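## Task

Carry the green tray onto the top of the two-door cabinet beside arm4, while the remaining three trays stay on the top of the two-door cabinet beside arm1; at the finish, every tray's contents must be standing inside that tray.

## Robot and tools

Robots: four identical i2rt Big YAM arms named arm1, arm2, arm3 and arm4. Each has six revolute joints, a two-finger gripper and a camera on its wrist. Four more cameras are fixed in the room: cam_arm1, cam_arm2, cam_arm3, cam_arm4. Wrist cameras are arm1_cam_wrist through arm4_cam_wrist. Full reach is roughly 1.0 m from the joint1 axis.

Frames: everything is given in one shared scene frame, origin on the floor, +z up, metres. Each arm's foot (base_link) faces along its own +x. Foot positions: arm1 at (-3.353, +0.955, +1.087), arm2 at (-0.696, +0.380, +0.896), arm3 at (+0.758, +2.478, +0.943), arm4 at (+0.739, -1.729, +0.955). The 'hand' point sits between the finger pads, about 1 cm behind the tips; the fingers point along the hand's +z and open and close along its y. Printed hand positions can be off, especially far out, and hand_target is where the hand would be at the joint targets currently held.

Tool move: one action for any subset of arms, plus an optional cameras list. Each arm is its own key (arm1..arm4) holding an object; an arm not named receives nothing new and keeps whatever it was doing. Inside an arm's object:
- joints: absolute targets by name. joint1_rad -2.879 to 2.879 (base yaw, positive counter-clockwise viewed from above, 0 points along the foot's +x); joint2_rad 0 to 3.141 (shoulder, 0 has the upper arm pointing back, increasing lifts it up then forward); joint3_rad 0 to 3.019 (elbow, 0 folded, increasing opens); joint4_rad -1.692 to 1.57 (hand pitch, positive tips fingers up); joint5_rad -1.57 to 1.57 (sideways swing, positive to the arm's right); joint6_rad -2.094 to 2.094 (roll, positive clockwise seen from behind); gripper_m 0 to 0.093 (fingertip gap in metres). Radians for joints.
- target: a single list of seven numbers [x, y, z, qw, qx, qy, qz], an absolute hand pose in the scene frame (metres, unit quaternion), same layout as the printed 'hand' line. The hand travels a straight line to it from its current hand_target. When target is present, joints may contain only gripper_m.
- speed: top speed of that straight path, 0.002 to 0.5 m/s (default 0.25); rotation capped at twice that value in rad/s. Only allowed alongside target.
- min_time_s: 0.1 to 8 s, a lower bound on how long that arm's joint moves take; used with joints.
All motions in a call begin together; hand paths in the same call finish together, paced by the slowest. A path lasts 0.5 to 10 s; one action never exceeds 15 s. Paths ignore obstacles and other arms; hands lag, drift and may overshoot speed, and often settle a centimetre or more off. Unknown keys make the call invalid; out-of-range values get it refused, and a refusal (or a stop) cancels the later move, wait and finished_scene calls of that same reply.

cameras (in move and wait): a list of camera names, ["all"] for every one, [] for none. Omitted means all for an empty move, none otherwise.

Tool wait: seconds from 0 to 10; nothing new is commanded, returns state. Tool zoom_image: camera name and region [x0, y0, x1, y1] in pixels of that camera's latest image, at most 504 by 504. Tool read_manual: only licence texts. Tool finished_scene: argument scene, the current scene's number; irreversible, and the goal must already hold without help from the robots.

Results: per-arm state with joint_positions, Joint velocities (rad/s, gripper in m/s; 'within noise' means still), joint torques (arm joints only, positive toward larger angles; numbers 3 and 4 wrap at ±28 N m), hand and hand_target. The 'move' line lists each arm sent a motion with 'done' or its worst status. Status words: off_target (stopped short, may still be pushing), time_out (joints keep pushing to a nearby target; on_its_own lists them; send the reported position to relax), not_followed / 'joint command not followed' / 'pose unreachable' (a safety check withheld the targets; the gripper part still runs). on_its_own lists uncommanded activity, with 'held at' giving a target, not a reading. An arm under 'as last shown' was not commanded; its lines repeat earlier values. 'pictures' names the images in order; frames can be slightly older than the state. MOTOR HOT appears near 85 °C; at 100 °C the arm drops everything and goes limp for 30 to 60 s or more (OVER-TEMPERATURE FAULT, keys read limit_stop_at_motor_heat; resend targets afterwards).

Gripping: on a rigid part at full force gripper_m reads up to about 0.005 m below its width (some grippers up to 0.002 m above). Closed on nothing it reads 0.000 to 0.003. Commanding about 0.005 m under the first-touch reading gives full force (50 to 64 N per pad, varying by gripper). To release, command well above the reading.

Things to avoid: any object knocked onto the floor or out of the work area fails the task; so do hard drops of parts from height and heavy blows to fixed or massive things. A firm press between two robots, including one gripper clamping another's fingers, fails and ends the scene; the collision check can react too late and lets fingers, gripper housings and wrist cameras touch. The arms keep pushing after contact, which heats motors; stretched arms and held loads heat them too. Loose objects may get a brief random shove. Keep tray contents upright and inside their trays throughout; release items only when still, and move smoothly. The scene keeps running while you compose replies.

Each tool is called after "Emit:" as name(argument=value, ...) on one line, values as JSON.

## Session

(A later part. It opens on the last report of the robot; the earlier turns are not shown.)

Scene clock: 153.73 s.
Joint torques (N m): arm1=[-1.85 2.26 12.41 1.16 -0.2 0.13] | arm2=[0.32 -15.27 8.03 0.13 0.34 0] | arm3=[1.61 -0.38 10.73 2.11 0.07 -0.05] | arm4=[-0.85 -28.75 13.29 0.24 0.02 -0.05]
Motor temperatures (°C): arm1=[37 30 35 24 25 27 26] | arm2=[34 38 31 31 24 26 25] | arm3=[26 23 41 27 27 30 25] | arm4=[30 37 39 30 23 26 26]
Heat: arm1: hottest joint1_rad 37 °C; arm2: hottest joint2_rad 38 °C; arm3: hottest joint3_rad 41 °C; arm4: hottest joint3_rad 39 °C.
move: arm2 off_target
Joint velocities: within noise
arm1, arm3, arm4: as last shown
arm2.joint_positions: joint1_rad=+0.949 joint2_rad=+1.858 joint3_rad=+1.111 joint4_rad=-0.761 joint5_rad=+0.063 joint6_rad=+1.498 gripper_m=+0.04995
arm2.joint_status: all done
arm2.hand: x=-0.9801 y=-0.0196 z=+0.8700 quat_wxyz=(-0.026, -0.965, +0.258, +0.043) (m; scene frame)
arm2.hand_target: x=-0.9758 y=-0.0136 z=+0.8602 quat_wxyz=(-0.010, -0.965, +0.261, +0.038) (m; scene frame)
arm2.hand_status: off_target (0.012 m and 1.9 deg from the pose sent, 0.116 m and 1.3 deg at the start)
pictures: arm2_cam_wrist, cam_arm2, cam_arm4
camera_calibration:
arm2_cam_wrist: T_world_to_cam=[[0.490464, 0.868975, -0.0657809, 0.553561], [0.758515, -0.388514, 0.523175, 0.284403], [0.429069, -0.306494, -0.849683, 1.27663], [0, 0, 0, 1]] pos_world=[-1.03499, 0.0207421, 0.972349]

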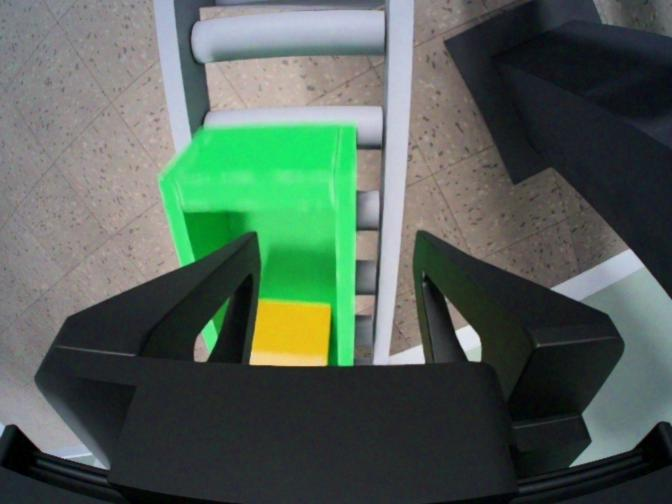

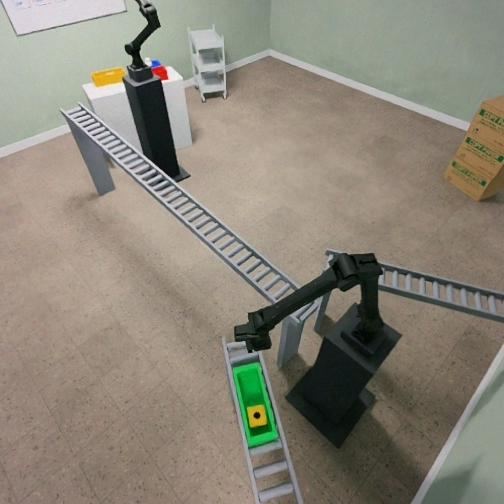

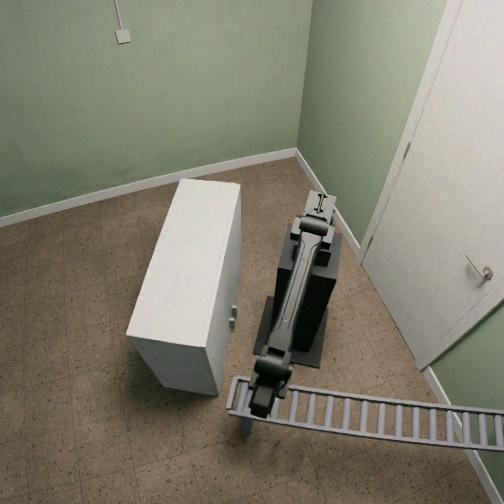

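Emit:
move(arm2={"joints": {"joint1_rad": 0.6, "joint2_rad": 0.637, "joint3_rad": 1.388, "joint4_rad": -1.274, "joint5_rad": 0.0, "joint6_rad": 1.0}, "min_time_s": 3.0}, arm4={"joints": {"joint1_rad": 1.597, "joint2_rad": 2.2637, "joint3_rad": 1.435, "joint4_rad": -0.72, "joint5_rad": 0.0, "joint6_rad": -1.574, "gripper_m": 0.06}, "min_time_s": 2.5}, cameras=["arm4_cam_wrist", "cam_arm4", "cam_arm2"])

Scene clock: 159.73 s.
Joint torques (N m): arm1=[-1.73 2.26 12.3 1.18 -0.21 0.15] | arm2=[-0.21 2.84 12.66 1.43 0.08 -0.2] | arm3=[1.73 -0.09 10.71 2.07 0.06 -0.05] | arm4=[-0.09 -23.06 5.89 1.06 -0.11 -0.06]
Motor temperatures (°C): arm1=[37 30 35 24 25 27 26] | arm2=[34 38 31 31 24 26 24] | arm3=[26 23 41 27 27 30 25] | arm4=[30 37 39 30 23 26 26]
Heat: arm1: hottest joint1_rad 37 °C; arm2: hottest joint2_rad 38 °C; arm3: hottest joint3_rad 41 °C; arm4: hottest joint3_rad 39 °C.
move: arm2 done; arm4 done
Joint velocities: within noise
arm1, arm3: as last shown
arm2.joint_positions: joint1_rad=+0.610 joint2_rad=+0.633 joint3_rad=+1.356 joint4_rad=-1.260 joint5_rad=+0.002 joint6_rad=+1.006 gripper_m=+0.04995
arm2.joint_status: all done
arm2.hand: x=-0.8980 y=+0.2345 z=+1.4339 quat_wxyz=(-0.367, -0.851, +0.160, +0.340) (m; scene frame)
arm2.hand_target: x=-0.8958 y=+0.2388 z=+1.4460 quat_wxyz=(-0.369, -0.847, +0.161, +0.347) (m; scene frame)
arm2.hand_status: not commanded
arm4.joint_positions: joint1_rad=+1.591 joint2_rad=+2.250 joint3_rad=+1.439 joint4_rad=-0.730 joint5_rad=+0.000 joint6_rad=-1.562 gripper_m=+0.06009
arm4.joint_status: all done
arm4.hand: x=+1.0417 y=-1.2300 z=+0.8145 quat_wxyz=(-0.014, +0.962, -0.272, +0.012) (m; scene frame)
arm4.hand_target: x=+1.0369 y=-1.2312 z=+0.8056 quat_wxyz=(-0.010, +0.965, -0.263, +0.010) (m; scene frame)
arm4.hand_status: not commanded
pictures: arm4_cam_wrist, cam_arm2, cam_arm4
camera_calibration:
arm4_cam_wrist: T_world_to_cam=[[0.524735, 0.850921, 0.0242295, 0.481201], [0.680821, -0.436586, 0.588112, -1.71944], [0.511015, -0.292107, -0.808417, -0.108482], [0, 0, 0, 1]] pos_world=[0.97356, -1.19183, 0.911862]

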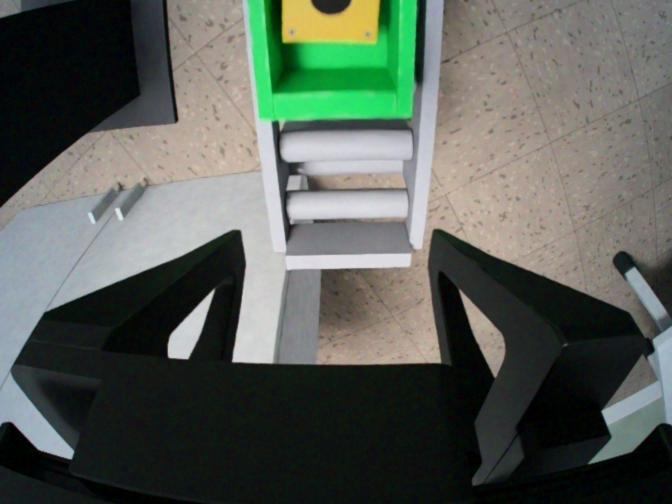

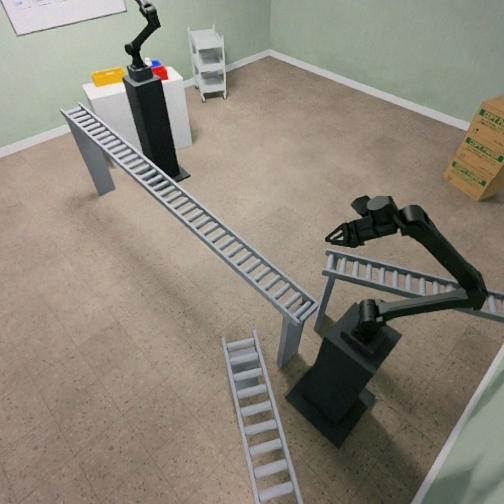

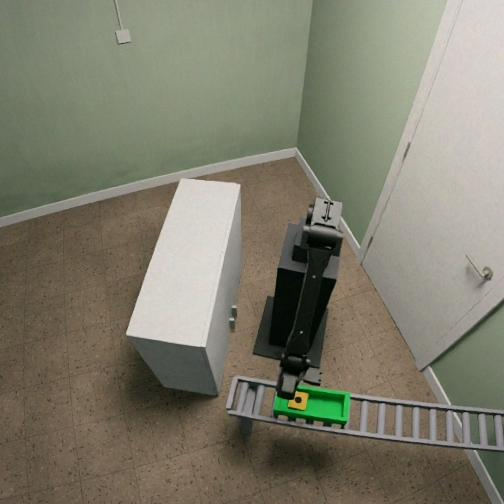

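Emit:
wait(seconds=0.5, cameras=["arm4_cam_wrist", "cam_arm4"])

Emit:
zoom_image(camera="arm4_cam_wrist", region=[230, 0, 450, 290])

Scene clock: 160.50 s.
Joint torques (N m): arm1=[-1.67 2.14 12.3 0.99 -0.22 0.15] | arm2=[-0.32 2.78 12.7 1.42 0.08 -0.21] | arm3=[1.61 -0.15 10.81 2.03 0.08 -0.04] | arm4=[-0.15 -23.06 5.87 1.05 -0.11 -0.06]
Motor temperatures (°C): arm1=[37 30 36 24 25 27 26] | arm2=[34 38 31 31 24 26 24] | arm3=[26 23 41 27 27 30 25] | arm4=[30 37 38 30 23 26 26]
Heat: arm1: hottest joint1_rad 37 °C; arm2: hottest joint2_rad 38 °C; arm3: hottest joint3_rad 41 °C; arm4: hottest joint3_rad 38 °C.
Joint velocities: within noise
arm1.joint_positions: joint1_rad=+0.312 joint2_rad=+0.631 joint3_rad=+1.347 joint4_rad=-1.257 joint5_rad=+0.002 joint6_rad=-1.211 gripper_m=+0.04993
arm1.joint_status: not commanded
arm1.hand: x=-3.6095 y=+0.9044 z=+1.6163 quat_wxyz=(-0.227, +0.659, +0.572, -0.433) (m; scene frame)
arm1.hand_target: x=-3.6055 y=+0.9082 z=+1.6315 quat_wxyz=(-0.230, +0.662, +0.562, -0.440) (m; scene frame)
arm1.hand_status: not commanded
arm2.joint_positions: joint1_rad=+0.610 joint2_rad=+0.633 joint3_rad=+1.356 joint4_rad=-1.260 joint5_rad=+0.002 joint6_rad=+1.006 gripper_m=+0.04995
arm2.joint_status: all done
arm2.hand: x=-0.8980 y=+0.2345 z=+1.4339 quat_wxyz=(-0.367, -0.851, +0.160, +0.340) (m; scene frame)
arm2.hand_target: x=-0.8958 y=+0.2388 z=+1.4460 quat_wxyz=(-0.369, -0.847, +0.161, +0.346) (m; scene frame)
arm2.hand_status: not commanded
arm3.joint_positions: joint1_rad=-0.331 joint2_rad=+0.647 joint3_rad=+1.368 joint4_rad=-1.341 joint5_rad=+0.187 joint6_rad=+0.489 gripper_m=+0.09396
arm3.joint_status: not commanded
arm3.hand: x=+1.0113 y=+2.4730 z=+1.4646 quat_wxyz=(-0.457, -0.206, -0.864, -0.057) (m; scene frame)
arm3.hand_target: x=+1.0095 y=+2.4728 z=+1.4774 quat_wxyz=(-0.469, -0.206, -0.857, -0.062) (m; scene frame)
arm3.hand_status: not commanded
arm4.joint_positions: joint1_rad=+1.591 joint2_rad=+2.250 joint3_rad=+1.439 joint4_rad=-0.730 joint5_rad=+0.000 joint6_rad=-1.562 gripper_m=+0.06009
arm4.joint_status: all done
arm4.hand: x=+1.0417 y=-1.2300 z=+0.8145 quat_wxyz=(-0.014, +0.962, -0.272, +0.012) (m; scene frame)
arm4.hand_target: x=+1.0369 y=-1.2312 z=+0.8056 quat_wxyz=(-0.010, +0.965, -0.263, +0.010) (m; scene frame)
arm4.hand_status: not commanded
wait: 0.50 s; at rest from the start
pictures: arm4_cam_wrist, cam_arm4
camera_calibration:
arm4_cam_wrist: T_world_to_cam=[[0.524735, 0.850921, 0.0242295, 0.481201], [0.680821, -0.436586, 0.588112, -1.71944], [0.511015, -0.292107, -0.808417, -0.108482], [0, 0, 0, 1]] pos_world=[0.97356, -1.19183, 0.911862]

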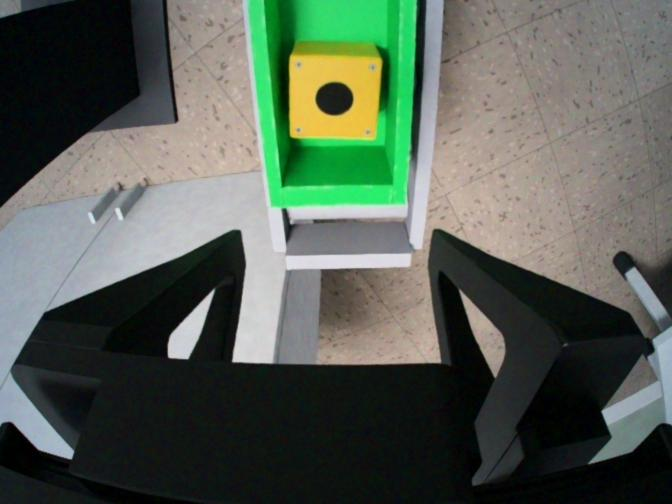

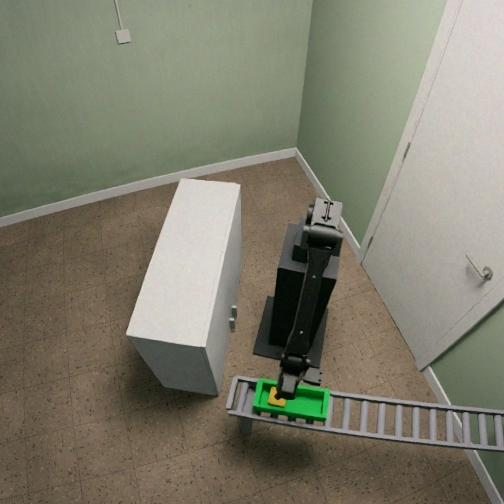

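Scaled by 1.738 from the camera's 672x504 image, which has a finer 960x720 frame.

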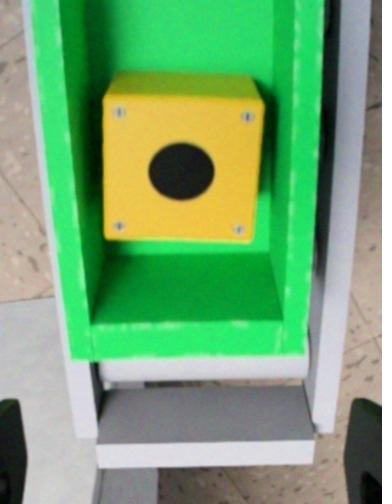

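Emit:
wait(seconds=1.2, cameras=["arm4_cam_wrist", "cam_arm4"])

Emit:
zoom_image(camera="arm4_cam_wrist", region=[230, 0, 450, 290])

Scene clock: 162.07 s.
Joint torques (N m): arm1=[-1.38 2.43 12.38 1.22 -0.23 0.15] | arm2=[-0.09 2.67 12.71 1.42 0.08 -0.21] | arm3=[1.79 -0.38 10.78 2.07 0.07 -0.06] | arm4=[-0.26 -23.12 5.87 1.03 -0.1 -0.07]
Motor temperatures (°C): arm1=[37 30 36 24 25 27 26] | arm2=[34 38 31 31 24 26 24] | arm3=[26 23 41 27 27 30 25] | arm4=[30 37 38 30 23 26 26]
Heat: arm1: hottest joint1_rad 37 °C; arm2: hottest joint2_rad 38 °C; arm3: hottest joint3_rad 41 °C; arm4: hottest joint3_rad 38 °C.
Joint velocities: within noise
arm1.joint_positions: joint1_rad=+0.312 joint2_rad=+0.631 joint3_rad=+1.347 joint4_rad=-1.257 joint5_rad=+0.002 joint6_rad=-1.211 gripper_m=+0.04993
arm1.joint_status: not commanded
arm1.hand: x=-3.6095 y=+0.9044 z=+1.6163 quat_wxyz=(-0.227, +0.659, +0.572, -0.433) (m; scene frame)
arm1.hand_target: x=-3.6055 y=+0.9082 z=+1.6315 quat_wxyz=(-0.230, +0.662, +0.562, -0.440) (m; scene frame)
arm1.hand_status: not commanded
arm2.joint_positions: joint1_rad=+0.610 joint2_rad=+0.633 joint3_rad=+1.356 joint4_rad=-1.260 joint5_rad=+0.002 joint6_rad=+1.006 gripper_m=+0.04995
arm2.joint_status: all done
arm2.hand: x=-0.8980 y=+0.2345 z=+1.4339 quat_wxyz=(-0.367, -0.851, +0.160, +0.340) (m; scene frame)
arm2.hand_target: x=-0.8958 y=+0.2388 z=+1.4460 quat_wxyz=(-0.369, -0.847, +0.161, +0.346) (m; scene frame)
arm2.hand_status: not commanded
arm3.joint_positions: joint1_rad=-0.331 joint2_rad=+0.647 joint3_rad=+1.368 joint4_rad=-1.341 joint5_rad=+0.187 joint6_rad=+0.489 gripper_m=+0.09396
arm3.joint_status: not commanded
arm3.hand: x=+1.0113 y=+2.4730 z=+1.4646 quat_wxyz=(-0.457, -0.206, -0.864, -0.057) (m; scene frame)
arm3.hand_target: x=+1.0095 y=+2.4728 z=+1.4774 quat_wxyz=(-0.469, -0.206, -0.857, -0.062) (m; scene frame)
arm3.hand_status: not commanded
arm4.joint_positions: joint1_rad=+1.591 joint2_rad=+2.250 joint3_rad=+1.439 joint4_rad=-0.730 joint5_rad=+0.000 joint6_rad=-1.562 gripper_m=+0.06009
arm4.joint_status: all done
arm4.hand: x=+1.0417 y=-1.2300 z=+0.8145 quat_wxyz=(-0.014, +0.962, -0.272, +0.012) (m; scene frame)
arm4.hand_target: x=+1.0369 y=-1.2312 z=+0.8056 quat_wxyz=(-0.010, +0.965, -0.263, +0.010) (m; scene frame)
arm4.hand_status: not commanded
wait: 1.20 s; at rest from the start
pictures: arm4_cam_wrist, cam_arm4
camera_calibration:
arm4_cam_wrist: T_world_to_cam=[[0.524735, 0.850921, 0.0242295, 0.481201], [0.680821, -0.436586, 0.588112, -1.71944], [0.511015, -0.292107, -0.808417, -0.108482], [0, 0, 0, 1]] pos_world=[0.97356, -1.19183, 0.911862]

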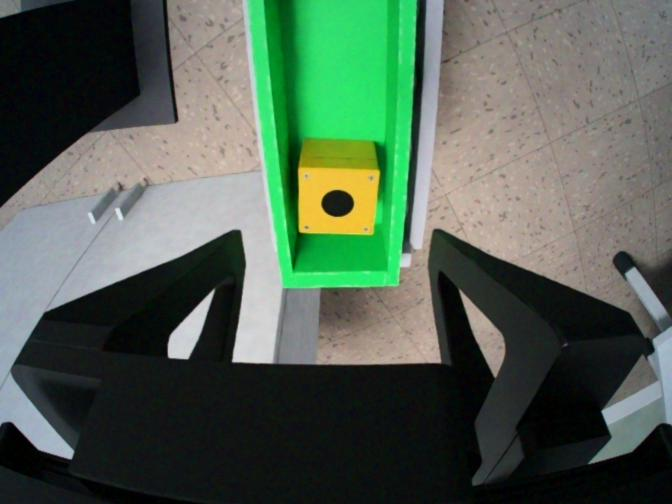

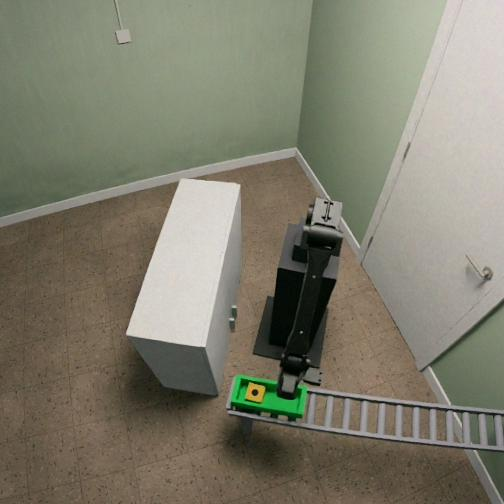

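Scaled by 1.738 from the camera's 672x504 image, which has a finer 960x720 frame.

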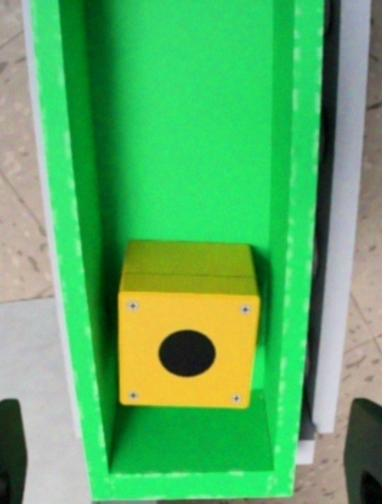

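Emit:
move(arm4={"target": [1.056, -1.299, 0.690, 0.0, 0.9666, -0.2563, 0.0], "speed": 0.15}, cameras=["arm4_cam_wrist"])

Emit:
zoom_image(camera="arm4_cam_wrist", region=[230, 0, 450, 370])

Scene clock: 166.13 s.
Joint torques (N m): arm1=[-1.79 2.14 12.34 1.2 -0.22 0.13] | arm2=[-0.15 2.96 12.72 1.39 0.09 -0.22] | arm3=[1.67 -0.5 10.73 2.03 0.09 -0.05] | arm4=[-0.91 -22.18 4.21 0.94 -0.19 -0.05]
Motor temperatures (°C): arm1=[37 30 36 24 25 27 26] | arm2=[34 37 32 31 24 26 24] | arm3=[26 23 41 27 27 30 25] | arm4=[30 37 38 30 23 26 25]
Heat: arm1: hottest joint1_rad 37 °C; arm2: hottest joint2_rad 37 °C; arm3: hottest joint3_rad 41 °C; arm4: hottest joint3_rad 38 °C.
move: arm4 done
Joint velocities: within noise
arm1, arm2, arm3: as last shown
arm4.joint_positions: joint1_rad=+1.504 joint2_rad=+2.437 joint3_rad=+1.363 joint4_rad=-0.496 joint5_rad=-0.012 joint6_rad=-1.673 gripper_m=+0.06009
arm4.joint_status: not commanded
arm4.hand: x=+1.0562 y=-1.2954 z=+0.6972 quat_wxyz=(-0.002, +0.966, -0.260, +0.002) (m; scene frame)
arm4.hand_target: x=+1.0560 y=-1.2990 z=+0.6902 quat_wxyz=(+0.000, +0.967, -0.256, +0.000) (m; scene frame)
arm4.hand_status: done (0.008 m and 0.5 deg from the pose sent, 0.143 m and 2.8 deg at the start)
pictures: arm4_cam_wrist
camera_calibration:
arm4_cam_wrist: T_world_to_cam=[[0.504554, 0.863363, -0.00540068, 0.590108], [0.705846, -0.408882, 0.578443, -1.67263], [0.497199, -0.295668, -0.815705, -0.214706], [0, 0, 0, 1]] pos_world=[0.989628, -1.25687, 0.79557]

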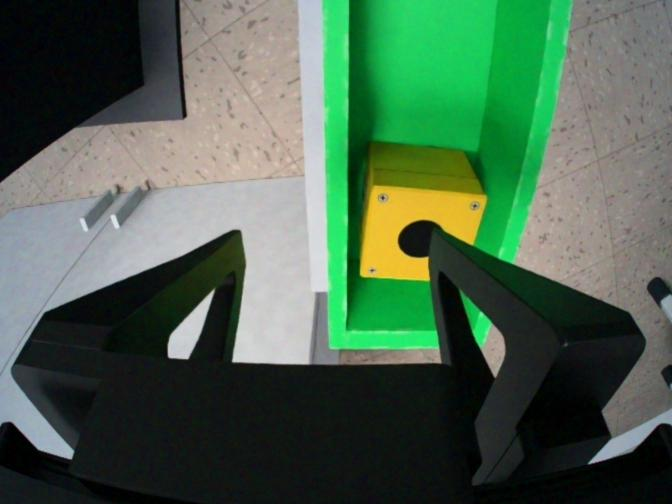

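Scaled by 1.362 from the camera's 672x504 image, which has a finer 960x720 frame.

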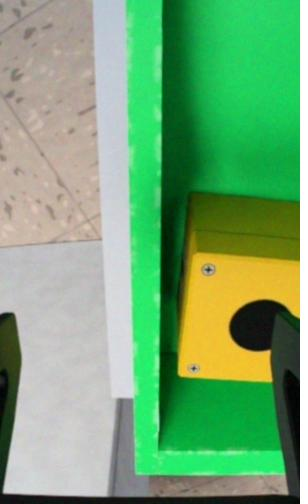

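Emit:
move(arm4={"target": [1.056, -1.299, 0.588, -0.0086, 0.966, -0.2561, -0.0325], "speed": 0.1}, cameras=["arm4_cam_wrist"])

Emit:
zoom_image(camera="arm4_cam_wrist", region=[230, 0, 450, 370])

Scene clock: 170.00 s.
Joint torques (N m): arm1=[-1.67 2.32 12.29 1.18 -0.21 0.14] | arm2=[-0.21 2.84 12.71 1.42 0.08 -0.21] | arm3=[1.67 -0.15 10.74 2.02 0.06 -0.06] | arm4=[-1.2 -22.59 4.93 0.81 -0.27 -0.06]
Motor temperatures (°C): arm1=[37 30 36 24 25 27 26] | arm2=[34 37 32 31 24 26 24] | arm3=[26 23 41 27 27 30 25] | arm4=[30 37 37 30 23 26 25]
Heat: arm1: hottest joint1_rad 37 °C; arm2: hottest joint2_rad 37 °C; arm3: hottest joint3_rad 41 °C; arm4: hottest joint2_rad 37 °C.
move: arm4 done
Joint velocities: within noise
arm1, arm2, arm3: as last shown
arm4.joint_positions: joint1_rad=+1.489 joint2_rad=+2.680 joint3_rad=+1.488 joint4_rad=-0.405 joint5_rad=-0.079 joint6_rad=-1.693 gripper_m=+0.06009
arm4.joint_status: not commanded
arm4.hand: x=+1.0487 y=-1.3023 z=+0.5929 quat_wxyz=(-0.002, +0.965, -0.258, -0.034) (m; scene frame)
arm4.hand_target: x=+1.0558 y=-1.2992 z=+0.5882 quat_wxyz=(-0.009, +0.966, -0.256, -0.033) (m; scene frame)
arm4.hand_status: done (0.009 m and 0.8 deg from the pose sent, 0.109 m and 4.0 deg at the start)
pictures: arm4_cam_wrist
camera_calibration:
arm4_cam_wrist: T_world_to_cam=[[0.500431, 0.86546, -0.0234075, 0.617021], [0.745114, -0.416761, 0.520687, -1.62705], [0.440879, -0.278009, -0.853427, -0.193703], [0, 0, 0, 1]] pos_world=[0.988964, -1.26595, 0.696318]

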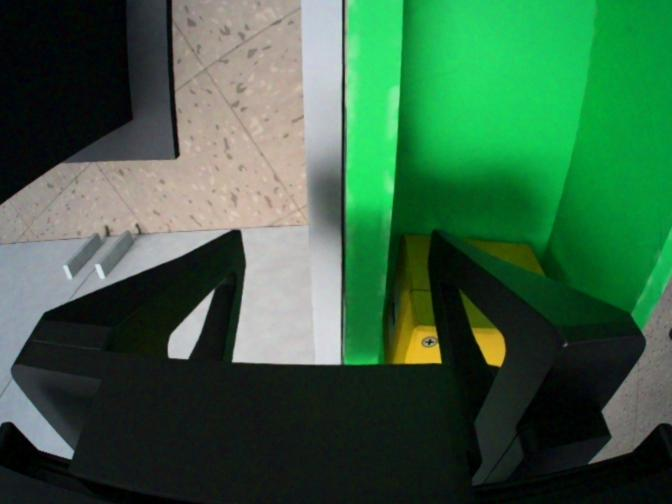

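Scaled by 1.362 from the camera's 672x504 image, which has a finer 960x720 frame.

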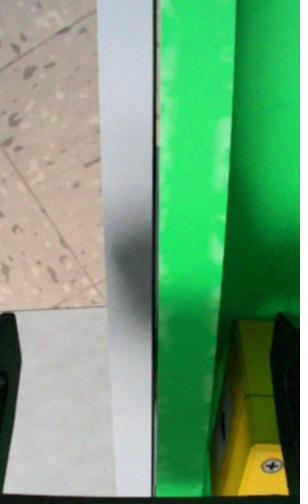

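Emit:
move(arm4={"target": [1.062, -1.2935, 0.569, -0.0086, 0.966, -0.2561, -0.0325], "speed": 0.08}, cameras=["arm4_cam_wrist"])

Emit:
zoom_image(camera="arm4_cam_wrist", region=[230, 0, 450, 370])

Scene clock: 172.10 s.
Joint torques (N m): arm1=[-1.85 2.43 12.3 1.17 -0.22 0.14] | arm2=[-0.26 2.73 12.7 1.4 0.08 -0.22] | arm3=[1.67 -0.5 10.73 2.07 0.08 -0.06] | arm4=[-1.26 -22.71 5.14 0.51 -0.25 -0.06]
Motor temperatures (°C): arm1=[37 30 36 24 25 27 26] | arm2=[34 37 32 31 24 26 24] | arm3=[26 23 41 27 27 30 25] | arm4=[30 36 37 30 23 26 25]
Heat: arm1: hottest joint1_rad 37 °C; arm2: hottest joint2_rad 37 °C; arm3: hottest joint3_rad 41 °C; arm4: hottest joint3_rad 37 °C.
move: arm4 done
Joint velocities: within noise
arm1, arm2, arm3: as last shown
arm4.joint_positions: joint1_rad=+1.487 joint2_rad=+2.731 joint3_rad=+1.549 joint4_rad=-0.405 joint5_rad=-0.079 joint6_rad=-1.695 gripper_m=+0.06009
arm4.joint_status: not commanded
arm4.hand: x=+1.0564 y=-1.2942 z=+0.5753 quat_wxyz=(-0.007, +0.966, -0.258, -0.032) (m; scene frame)
arm4.hand_target: x=+1.0618 y=-1.2936 z=+0.5691 quat_wxyz=(-0.009, +0.966, -0.256, -0.032) (m; scene frame)
arm4.hand_status: done (0.008 m and 0.3 deg from the pose sent, 0.029 m and 0.8 deg at the start)
pictures: arm4_cam_wrist
camera_calibration:
arm4_cam_wrist: T_world_to_cam=[[0.500063, 0.865886, -0.013388, 0.600881], [0.742178, -0.420551, 0.521833, -1.62269], [0.446217, -0.270885, -0.852943, -0.20646], [0, 0, 0, 1]] pos_world=[0.995969, -1.25864, 0.678717]

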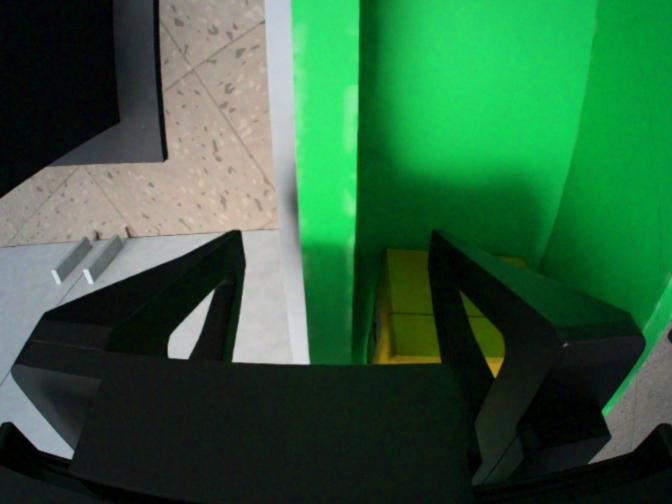

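Scaled by 1.362 from the camera's 672x504 image, which has a finer 960x720 frame.

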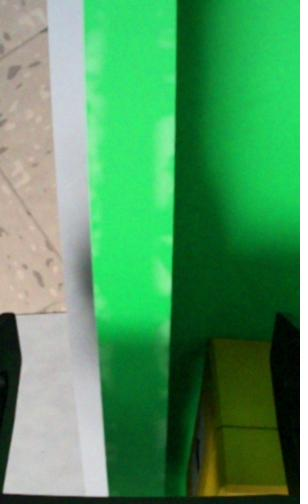

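Emit:
move(arm4={"joints": {"gripper_m": 0.002}}, cameras=["arm4_cam_wrist"])

Scene clock: 173.20 s.
Joint torques (N m): arm1=[-1.67 2.2 12.41 1.18 -0.19 0.16] | arm2=[-0.26 2.84 12.7 1.44 0.08 -0.22] | arm3=[1.9 -0.56 10.71 2.07 0.07 -0.09] | arm4=[-1.08 -22.65 5.14 0.66 -0.11 -0.05]
Motor temperatures (°C): arm1=[37 30 36 24 25 27 26] | arm2=[34 37 32 31 24 26 24] | arm3=[26 23 41 27 27 30 25] | arm4=[30 36 37 30 23 26 26]
Heat: arm1: hottest joint1_rad 37 °C; arm2: hottest joint2_rad 37 °C; arm3: hottest joint3_rad 41 °C; arm4: hottest joint3_rad 37 °C.
move: arm4 off_target
Joint velocities: within noise
arm1, arm2, arm3: as last shown
arm4.joint_positions: joint1_rad=+1.486 joint2_rad=+2.730 joint3_rad=+1.549 joint4_rad=-0.410 joint5_rad=-0.082 joint6_rad=-1.695 gripper_m=+0.01077
arm4.joint_status: gripper_m off_target (ended at +0.01080, target +0.00200)
arm4.hand: x=+1.0562 y=-1.2943 z=+0.5762 quat_wxyz=(-0.006, +0.965, -0.258, -0.034) (m; scene frame)
arm4.hand_target: x=+1.0619 y=-1.2937 z=+0.5692 quat_wxyz=(-0.009, +0.966, -0.256, -0.032) (m; scene frame)
arm4.hand_status: not commanded
pictures: arm4_cam_wrist
camera_calibration:
arm4_cam_wrist: T_world_to_cam=[[0.500473, 0.865604, -0.0159999, 0.601811], [0.744182, -0.420679, 0.518866, -1.62355], [0.442402, -0.271585, -0.854706, -0.201489], [0, 0, 0, 1]] pos_world=[0.996166, -1.25864, 0.679819]

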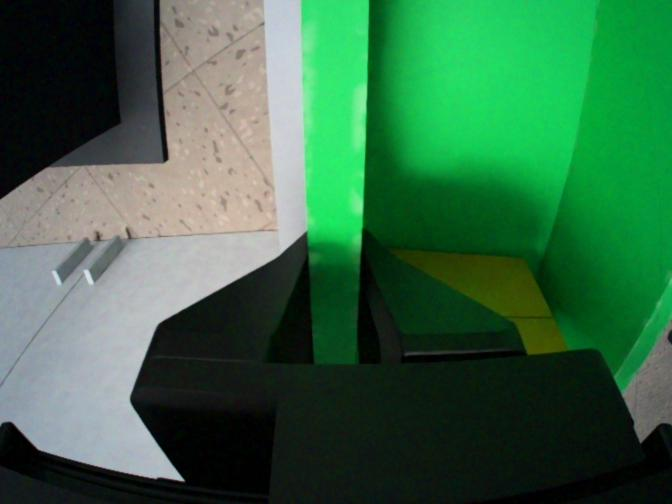

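Emit:
move(arm4={"target": [1.060, -1.296, 0.93, -0.0086, 0.966, -0.2561, -0.0325], "speed": 0.15}, cameras=["arm4_cam_wrist", "cam_arm4"])

Scene clock: 176.87 s.
Joint torques (N m): arm1=[-1.55 2.14 12.3 1.17 -0.18 0.13] | arm2=[-0.32 2.73 12.72 1.39 0.08 -0.22] | arm3=[1.85 -0.44 10.78 2.04 0.06 -0.06] | arm4=[-1.14 -25.52 9.46 0.17 0.02 -0.06]
Motor temperatures (°C): arm1=[37 29 36 24 25 27 26] | arm2=[34 36 32 31 24 26 24] | arm3=[26 23 41 27 27 30 25] | arm4=[30 36 36 30 23 26 26]
Heat: arm1: hottest joint1_rad 37 °C; arm2: hottest joint2_rad 36 °C; arm3: hottest joint3_rad 41 °C; arm4: hottest joint2_rad 36 °C.
move: arm4 off_target
Joint velocities: within noise
arm1, arm2, arm3: as last shown
arm4.joint_positions: joint1_rad=+1.478 joint2_rad=+2.026 joint3_rad=+1.305 joint4_rad=-0.935 joint5_rad=-0.084 joint6_rad=-1.704 gripper_m=+0.01077
arm4.joint_status: not commanded
arm4.hand: x=+1.0417 y=-1.3117 z=+0.8990 quat_wxyz=(+0.024, +0.964, -0.259, -0.048) (m; scene frame)
arm4.hand_target: x=+1.0593 y=-1.2969 z=+0.9301 quat_wxyz=(-0.008, +0.966, -0.256, -0.032) (m; scene frame)
arm4.hand_status: off_target (0.039 m and 4.1 deg from the pose sent, 0.354 m and 0.4 deg at the start)
pictures: arm4_cam_wrist, cam_arm4
camera_calibration:
arm4_cam_wrist: T_world_to_cam=[[0.498703, 0.863043, -0.0803216, 0.685669], [0.76547, -0.395049, 0.507929, -1.76636], [0.406633, -0.314789, -0.857646, 0.0593163], [0, 0, 0, 1]] pos_world=[0.986029, -1.27089, 1.00313]

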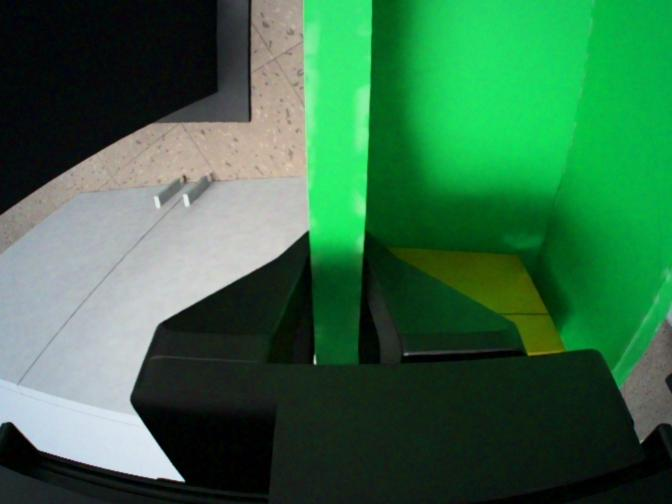

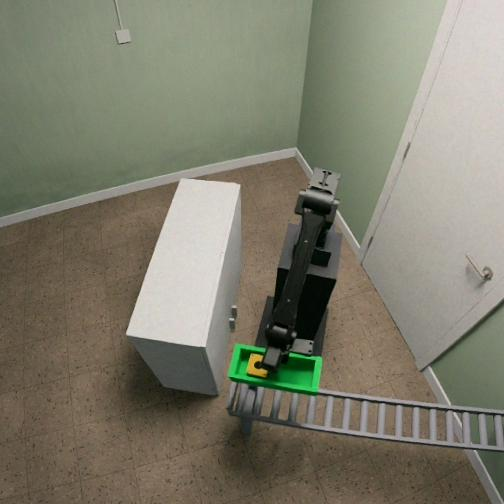

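Emit:
move(arm4={"joints": {"joint1_rad": 0.120, "joint2_rad": 1.985, "joint3_rad": 1.270, "joint4_rad": -0.786, "joint5_rad": 0.01, "joint6_rad": -1.535}, "min_time_s": 3.0}, cameras=["arm4_cam_wrist", "cam_arm4"])

Scene clock: 182.37 s.
Joint torques (N m): arm1=[-1.61 2.32 12.38 1.14 -0.19 0.18] | arm2=[-0.09 2.84 12.71 1.42 0.07 -0.22] | arm3=[1.61 -0.5 10.76 2.02 0.08 -0.05] | arm4=[0.09 -25.17 7.5 1.33 0.11 0.15]
Motor temperatures (°C): arm1=[37 29 36 24 25 27 26] | arm2=[34 36 32 31 24 26 23] | arm3=[26 23 41 27 27 30 25] | arm4=[30 36 36 30 23 26 26]
Heat: arm1: hottest joint1_rad 37 °C; arm2: hottest joint2_rad 36 °C; arm3: hottest joint3_rad 41 °C; arm4: hottest joint2_rad 36 °C.
move: arm4 done
Joint velocities: within noise
arm1, arm2, arm3: as last shown
arm4.joint_positions: joint1_rad=+0.115 joint2_rad=+2.026 joint3_rad=+1.259 joint4_rad=-0.804 joint5_rad=+0.005 joint6_rad=-1.545 gripper_m=+0.01078
arm4.joint_status: all done
arm4.hand: x=+1.2119 y=-1.9567 z=+0.8902 quat_wxyz=(-0.003, +0.522, -0.853, +0.007) (m; scene frame)
arm4.hand_target: x=+1.2283 y=-1.9626 z=+0.9149 quat_wxyz=(-0.020, +0.519, -0.854, +0.038) (m; scene frame)
arm4.hand_status: not commanded
pictures: arm4_cam_wrist, cam_arm4
camera_calibration:
arm4_cam_wrist: T_world_to_cam=[[0.88948, -0.456943, 0.00527963, -1.97588], [-0.375324, -0.723912, 0.578864, -1.47107], [-0.260686, -0.51687, -0.815407, 0.155119], [0, 0, 0, 1]] pos_world=[1.24581, -1.88762, 0.988469]

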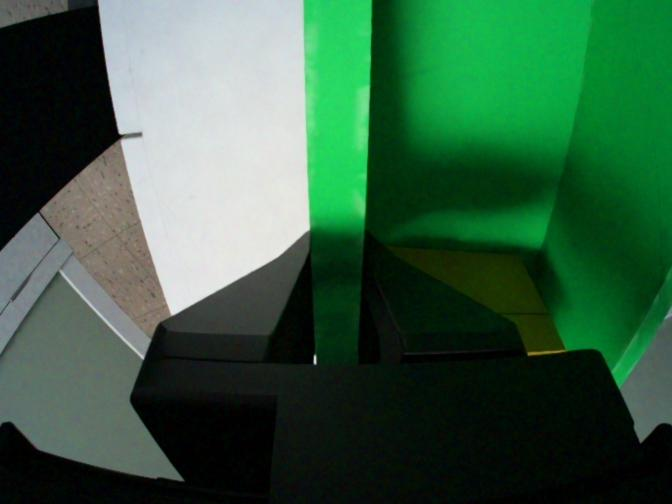

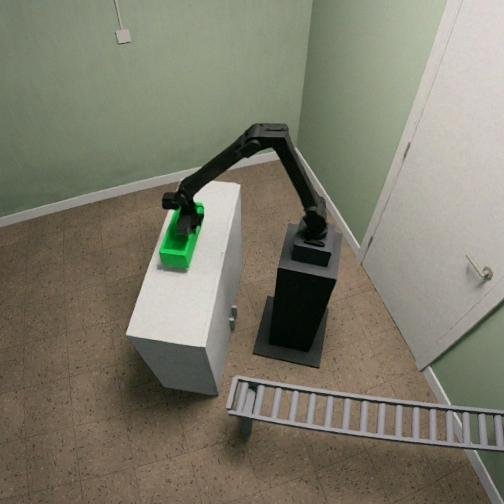

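Emit:
move(arm4={"joints": {"joint1_rad": 0.120, "joint2_rad": 2.109, "joint3_rad": 1.258, "joint4_rad": -0.688, "joint5_rad": 0.01, "joint6_rad": -1.535}, "min_time_s": 1.5}, cameras=["cam_arm4"])

Emit:
zoom_image(camera="cam_arm4", region=[120, 160, 270, 310])

Scene clock: 185.30 s.
Joint torques (N m): arm1=[-1.85 2.37 12.33 1.2 -0.22 0.13] | arm2=[-0.26 2.78 12.71 1.4 0.07 -0.22] | arm3=[1.96 -0.38 10.7 2.09 0.08 -0.06] | arm4=[0.15 -22.42 6.5 1.25 0.09 0.13]
Motor temperatures (°C): arm1=[37 29 36 24 25 27 26] | arm2=[34 36 32 31 24 26 23] | arm3=[26 23 41 27 27 30 24] | arm4=[30 36 36 30 23 26 26]
Heat: arm1: hottest joint1_rad 37 °C; arm2: hottest joint2_rad 36 °C; arm3: hottest joint3_rad 41 °C; arm4: hottest joint2_rad 36 °C.
move: arm4 done
Joint velocities: within noise
arm1, arm2, arm3: as last shown
arm4.joint_positions: joint1_rad=+0.115 joint2_rad=+2.118 joint3_rad=+1.251 joint4_rad=-0.704 joint5_rad=+0.006 joint6_rad=-1.544 gripper_m=+0.01078
arm4.joint_status: all done
arm4.hand: x=+1.2124 y=-1.9570 z=+0.8422 quat_wxyz=(-0.002, +0.522, -0.853, +0.008) (m; scene frame)
arm4.hand_target: x=+1.2220 y=-1.9598 z=+0.8486 quat_wxyz=(-0.009, +0.519, -0.854, +0.022) (m; scene frame)
arm4.hand_status: not commanded
pictures: cam_arm4

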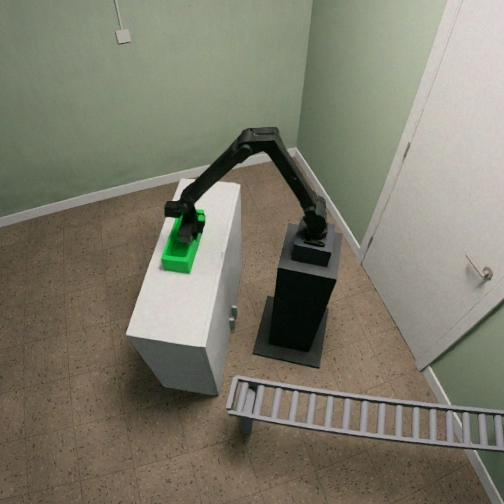

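Scaled by 3.360 from the camera's 504x504 image, which has a finer 720x720 frame.

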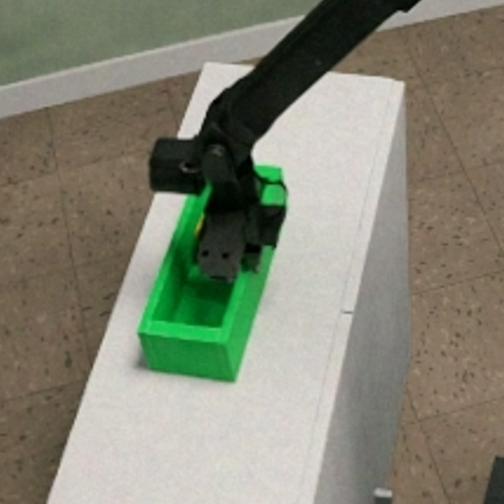

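Emit:
move(arm4={"joints": {"joint1_rad": 0.120, "joint2_rad": 2.131, "joint3_rad": 1.258, "joint4_rad": -0.667, "joint5_rad": 0.01, "joint6_rad": -1.535}, "min_time_s": 1.0}, cameras=["cam_arm4"])

Emit:
zoom_image(camera="cam_arm4", region=[120, 160, 270, 310])

Scene clock: 187.03 s.
Joint torques (N m): arm1=[-1.44 2.32 12.38 1.09 -0.22 0.16] | arm2=[-0.15 2.9 12.7 1.43 0.08 -0.22] | arm3=[1.79 -0.44 10.73 2.07 0.09 -0.05] | arm4=[0.09 -20.89 6.48 1.43 0.08 0.13]
Motor temperatures (°C): arm1=[37 29 36 24 25 27 26] | arm2=[34 36 33 31 24 26 23] | arm3=[26 23 41 27 27 30 24] | arm4=[29 36 36 30 23 26 26]
Heat: arm1: hottest joint1_rad 37 °C; arm2: hottest joint2_rad 36 °C; arm3: hottest joint3_rad 41 °C; arm4: hottest joint2_rad 36 °C.
move: arm4 done
Joint velocities: within noise
arm1.joint_positions: joint1_rad=+0.312 joint2_rad=+0.631 joint3_rad=+1.347 joint4_rad=-1.257 joint5_rad=+0.002 joint6_rad=-1.211 gripper_m=+0.04993
arm1.joint_status: not commanded
arm1.hand: x=-3.6095 y=+0.9044 z=+1.6163 quat_wxyz=(-0.227, +0.659, +0.572, -0.433) (m; scene frame)
arm1.hand_target: x=-3.6055 y=+0.9082 z=+1.6315 quat_wxyz=(-0.230, +0.662, +0.562, -0.440) (m; scene frame)
arm1.hand_status: not commanded
arm2.joint_positions: joint1_rad=+0.610 joint2_rad=+0.633 joint3_rad=+1.356 joint4_rad=-1.260 joint5_rad=+0.002 joint6_rad=+1.006 gripper_m=+0.04995
arm2.joint_status: not commanded
arm2.hand: x=-0.8980 y=+0.2345 z=+1.4339 quat_wxyz=(-0.367, -0.851, +0.160, +0.340) (m; scene frame)
arm2.hand_target: x=-0.8958 y=+0.2388 z=+1.4460 quat_wxyz=(-0.369, -0.847, +0.161, +0.346) (m; scene frame)
arm2.hand_status: not commanded
arm3.joint_positions: joint1_rad=-0.331 joint2_rad=+0.647 joint3_rad=+1.368 joint4_rad=-1.341 joint5_rad=+0.187 joint6_rad=+0.489 gripper_m=+0.09396
arm3.joint_status: not commanded
arm3.hand: x=+1.0113 y=+2.4730 z=+1.4646 quat_wxyz=(-0.457, -0.206, -0.864, -0.057) (m; scene frame)
arm3.hand_target: x=+1.0095 y=+2.4728 z=+1.4774 quat_wxyz=(-0.469, -0.206, -0.857, -0.062) (m; scene frame)
arm3.hand_status: not commanded
arm4.joint_positions: joint1_rad=+0.115 joint2_rad=+2.122 joint3_rad=+1.251 joint4_rad=-0.686 joint5_rad=+0.006 joint6_rad=-1.544 gripper_m=+0.01078
arm4.joint_status: all done
arm4.hand: x=+1.2153 y=-1.9584 z=+0.8400 quat_wxyz=(-0.006, +0.522, -0.853, +0.013) (m; scene frame)
arm4.hand_target: x=+1.2218 y=-1.9595 z=+0.8375 quat_wxyz=(-0.009, +0.520, -0.854, +0.021) (m; scene frame)
arm4.hand_status: not commanded
pictures: cam_arm4

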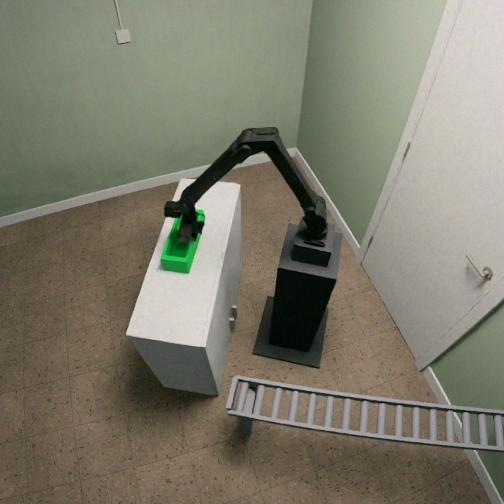

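Scaled by 3.360 from the camera's 504x504 image, which has a finer 720x720 frame.

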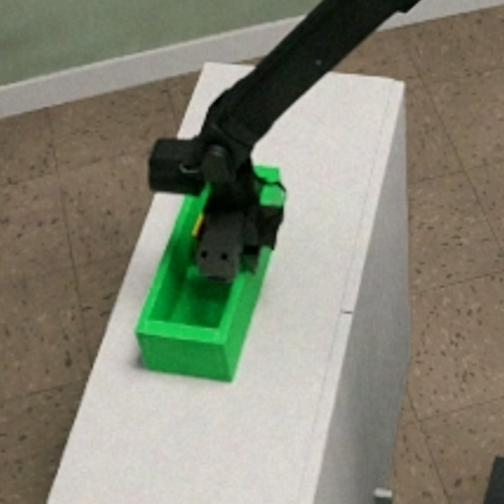

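Emit:
move(arm4={"target": [1.213, -1.9555, 0.95, -0.009, 0.520, -0.854, 0.021], "speed": 0.2, "joints": {"gripper_m": 0.05}}, cameras=["cam_arm4", "arm4_cam_wrist"])

Emit:
zoom_image(camera="cam_arm4", region=[120, 160, 270, 310])

Scene clock: 189.13 s.
Joint torques (N m): arm1=[-1.79 2.43 12.37 1.1 -0.21 0.16] | arm2=[-0.21 2.73 12.72 1.43 0.07 -0.22] | arm3=[1.9 -0.09 10.67 2.03 0.08 -0.04] | arm4=[0.03 -19.78 8.81 0.31 -0.01 0.13]
Motor temperatures (°C): arm1=[37 29 36 24 25 27 26] | arm2=[34 36 33 31 24 26 23] | arm3=[26 23 41 27 27 30 24] | arm4=[29 36 36 30 23 26 26]
Heat: arm1: hottest joint1_rad 37 °C; arm2: hottest joint2_rad 36 °C; arm3: hottest joint3_rad 41 °C; arm4: hottest joint2_rad 36 °C.
move: arm4 done
Joint velocities: within noise
arm1, arm2, arm3: as last shown
arm4.joint_positions: joint1_rad=+0.115 joint2_rad=+1.906 joint3_rad=+1.251 joint4_rad=-0.888 joint5_rad=+0.008 joint6_rad=-1.544 gripper_m=+0.04993
arm4.joint_status: all done
arm4.hand: x=+1.2075 y=-1.9552 z=+0.9481 quat_wxyz=(-0.009, +0.521, -0.853, +0.020) (m; scene frame)
arm4.hand_target: x=+1.2130 y=-1.9556 z=+0.9501 quat_wxyz=(-0.009, +0.520, -0.854, +0.021) (m; scene frame)
arm4.hand_status: done (0.006 m and 0.2 deg from the pose sent, 0.110 m and 1.0 deg at the start)
pictures: arm4_cam_wrist, cam_arm4
camera_calibration:
arm4_cam_wrist: T_world_to_cam=[[0.88827, -0.458037, 0.0343296, -1.99979], [-0.390932, -0.714662, 0.580026, -1.46937], [-0.241139, -0.528641, -0.813874, 0.153885], [0, 0, 0, 1]] pos_world=[1.23904, -1.88473, 1.04617]

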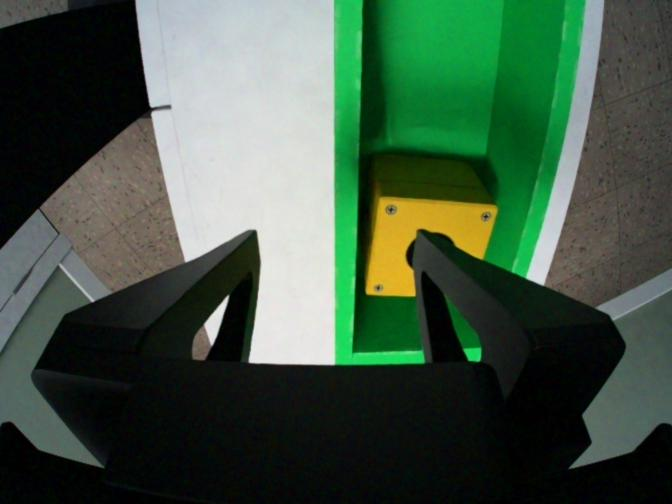

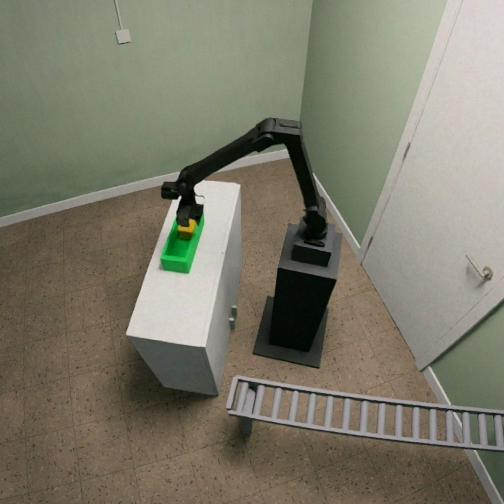

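Scaled by 3.360 from the camera's 504x504 image, which has a finer 720x720 frame.

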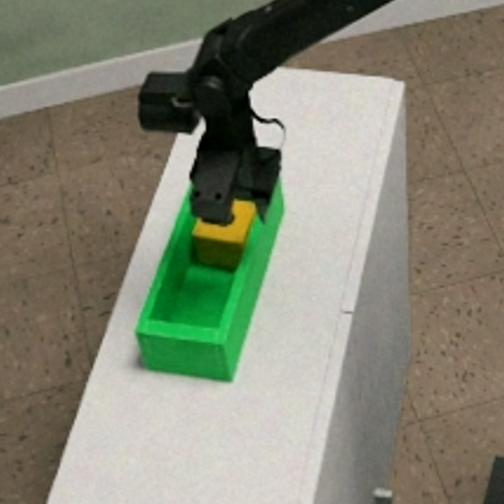

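Emit:
move(cameras=["cam_arm1", "cam_arm4"])

Emit:
zoom_image(camera="cam_arm1", region=[230, 180, 440, 300])

Scene clock: 190.20 s.
Joint torques (N m): arm1=[-1.73 2.32 12.27 1.17 -0.2 0.13] | arm2=[-0.15 2.73 12.72 1.39 0.08 -0.22] | arm3=[2.02 -0.44 10.74 2.03 0.09 -0.05] | arm4=[0.15 -19.6 8.77 0.29 -0.02 0.13]
Motor temperatures (°C): arm1=[37 29 36 24 25 27 26] | arm2=[34 36 33 31 24 26 23] | arm3=[26 23 41 27 27 30 24] | arm4=[29 36 36 29 23 26 26]
Heat: arm1: hottest joint1_rad 37 °C; arm2: hottest joint2_rad 36 °C; arm3: hottest joint3_rad 41 °C; arm4: hottest joint2_rad 36 °C.
Joint velocities: within noise
arm1.joint_positions: joint1_rad=+0.312 joint2_rad=+0.631 joint3_rad=+1.347 joint4_rad=-1.257 joint5_rad=+0.002 joint6_rad=-1.211 gripper_m=+0.04993
arm1.joint_status: not commanded
arm1.hand: x=-3.6095 y=+0.9044 z=+1.6163 quat_wxyz=(-0.227, +0.659, +0.572, -0.433) (m; scene frame)
arm1.hand_target: x=-3.6055 y=+0.9082 z=+1.6315 quat_wxyz=(-0.230, +0.662, +0.562, -0.440) (m; scene frame)
arm1.hand_status: not commanded
arm2.joint_positions: joint1_rad=+0.610 joint2_rad=+0.633 joint3_rad=+1.356 joint4_rad=-1.260 joint5_rad=+0.002 joint6_rad=+1.006 gripper_m=+0.04995
arm2.joint_status: not commanded
arm2.hand: x=-0.8980 y=+0.2345 z=+1.4339 quat_wxyz=(-0.367, -0.851, +0.160, +0.340) (m; scene frame)
arm2.hand_target: x=-0.8958 y=+0.2388 z=+1.4460 quat_wxyz=(-0.369, -0.847, +0.161, +0.346) (m; scene frame)
arm2.hand_status: not commanded
arm3.joint_positions: joint1_rad=-0.331 joint2_rad=+0.647 joint3_rad=+1.368 joint4_rad=-1.341 joint5_rad=+0.187 joint6_rad=+0.489 gripper_m=+0.09396
arm3.joint_status: not commanded
arm3.hand: x=+1.0113 y=+2.4730 z=+1.4646 quat_wxyz=(-0.457, -0.206, -0.864, -0.057) (m; scene frame)
arm3.hand_target: x=+1.0095 y=+2.4728 z=+1.4774 quat_wxyz=(-0.469, -0.206, -0.857, -0.062) (m; scene frame)
arm3.hand_status: not commanded
arm4.joint_positions: joint1_rad=+0.115 joint2_rad=+1.906 joint3_rad=+1.251 joint4_rad=-0.888 joint5_rad=+0.008 joint6_rad=-1.544 gripper_m=+0.04993
arm4.joint_status: all done
arm4.hand: x=+1.2075 y=-1.9552 z=+0.9481 quat_wxyz=(-0.009, +0.521, -0.853, +0.020) (m; scene frame)
arm4.hand_target: x=+1.2130 y=-1.9556 z=+0.9501 quat_wxyz=(-0.009, +0.520, -0.854, +0.021) (m; scene frame)
arm4.hand_status: done (0.006 m and 0.2 deg from the pose sent, 0.110 m and 1.0 deg at the start)
pictures: cam_arm1, cam_arm4

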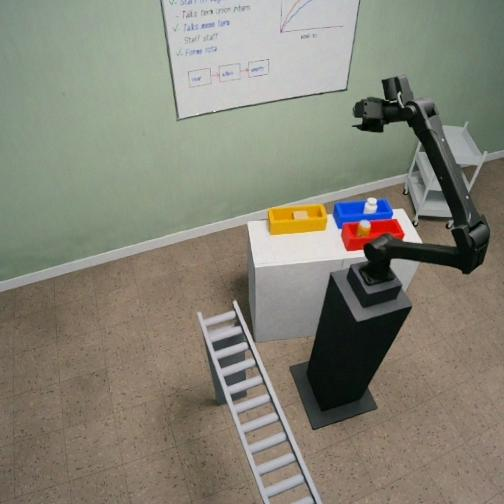

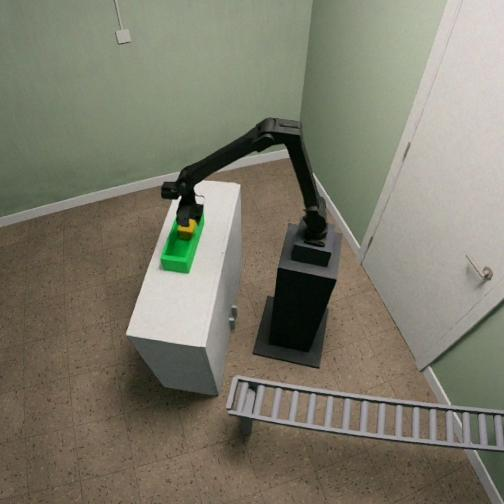

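Scaled by 2.400 from the camera's 504x504 image, which has a finer 720x720 frame.

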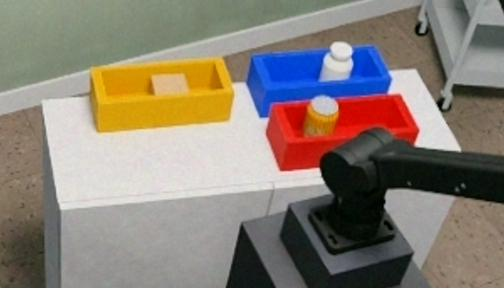

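All good in scene 1. Finishing it.

Emit:
finished_scene(scene=1)

The scene is finished: the task was done.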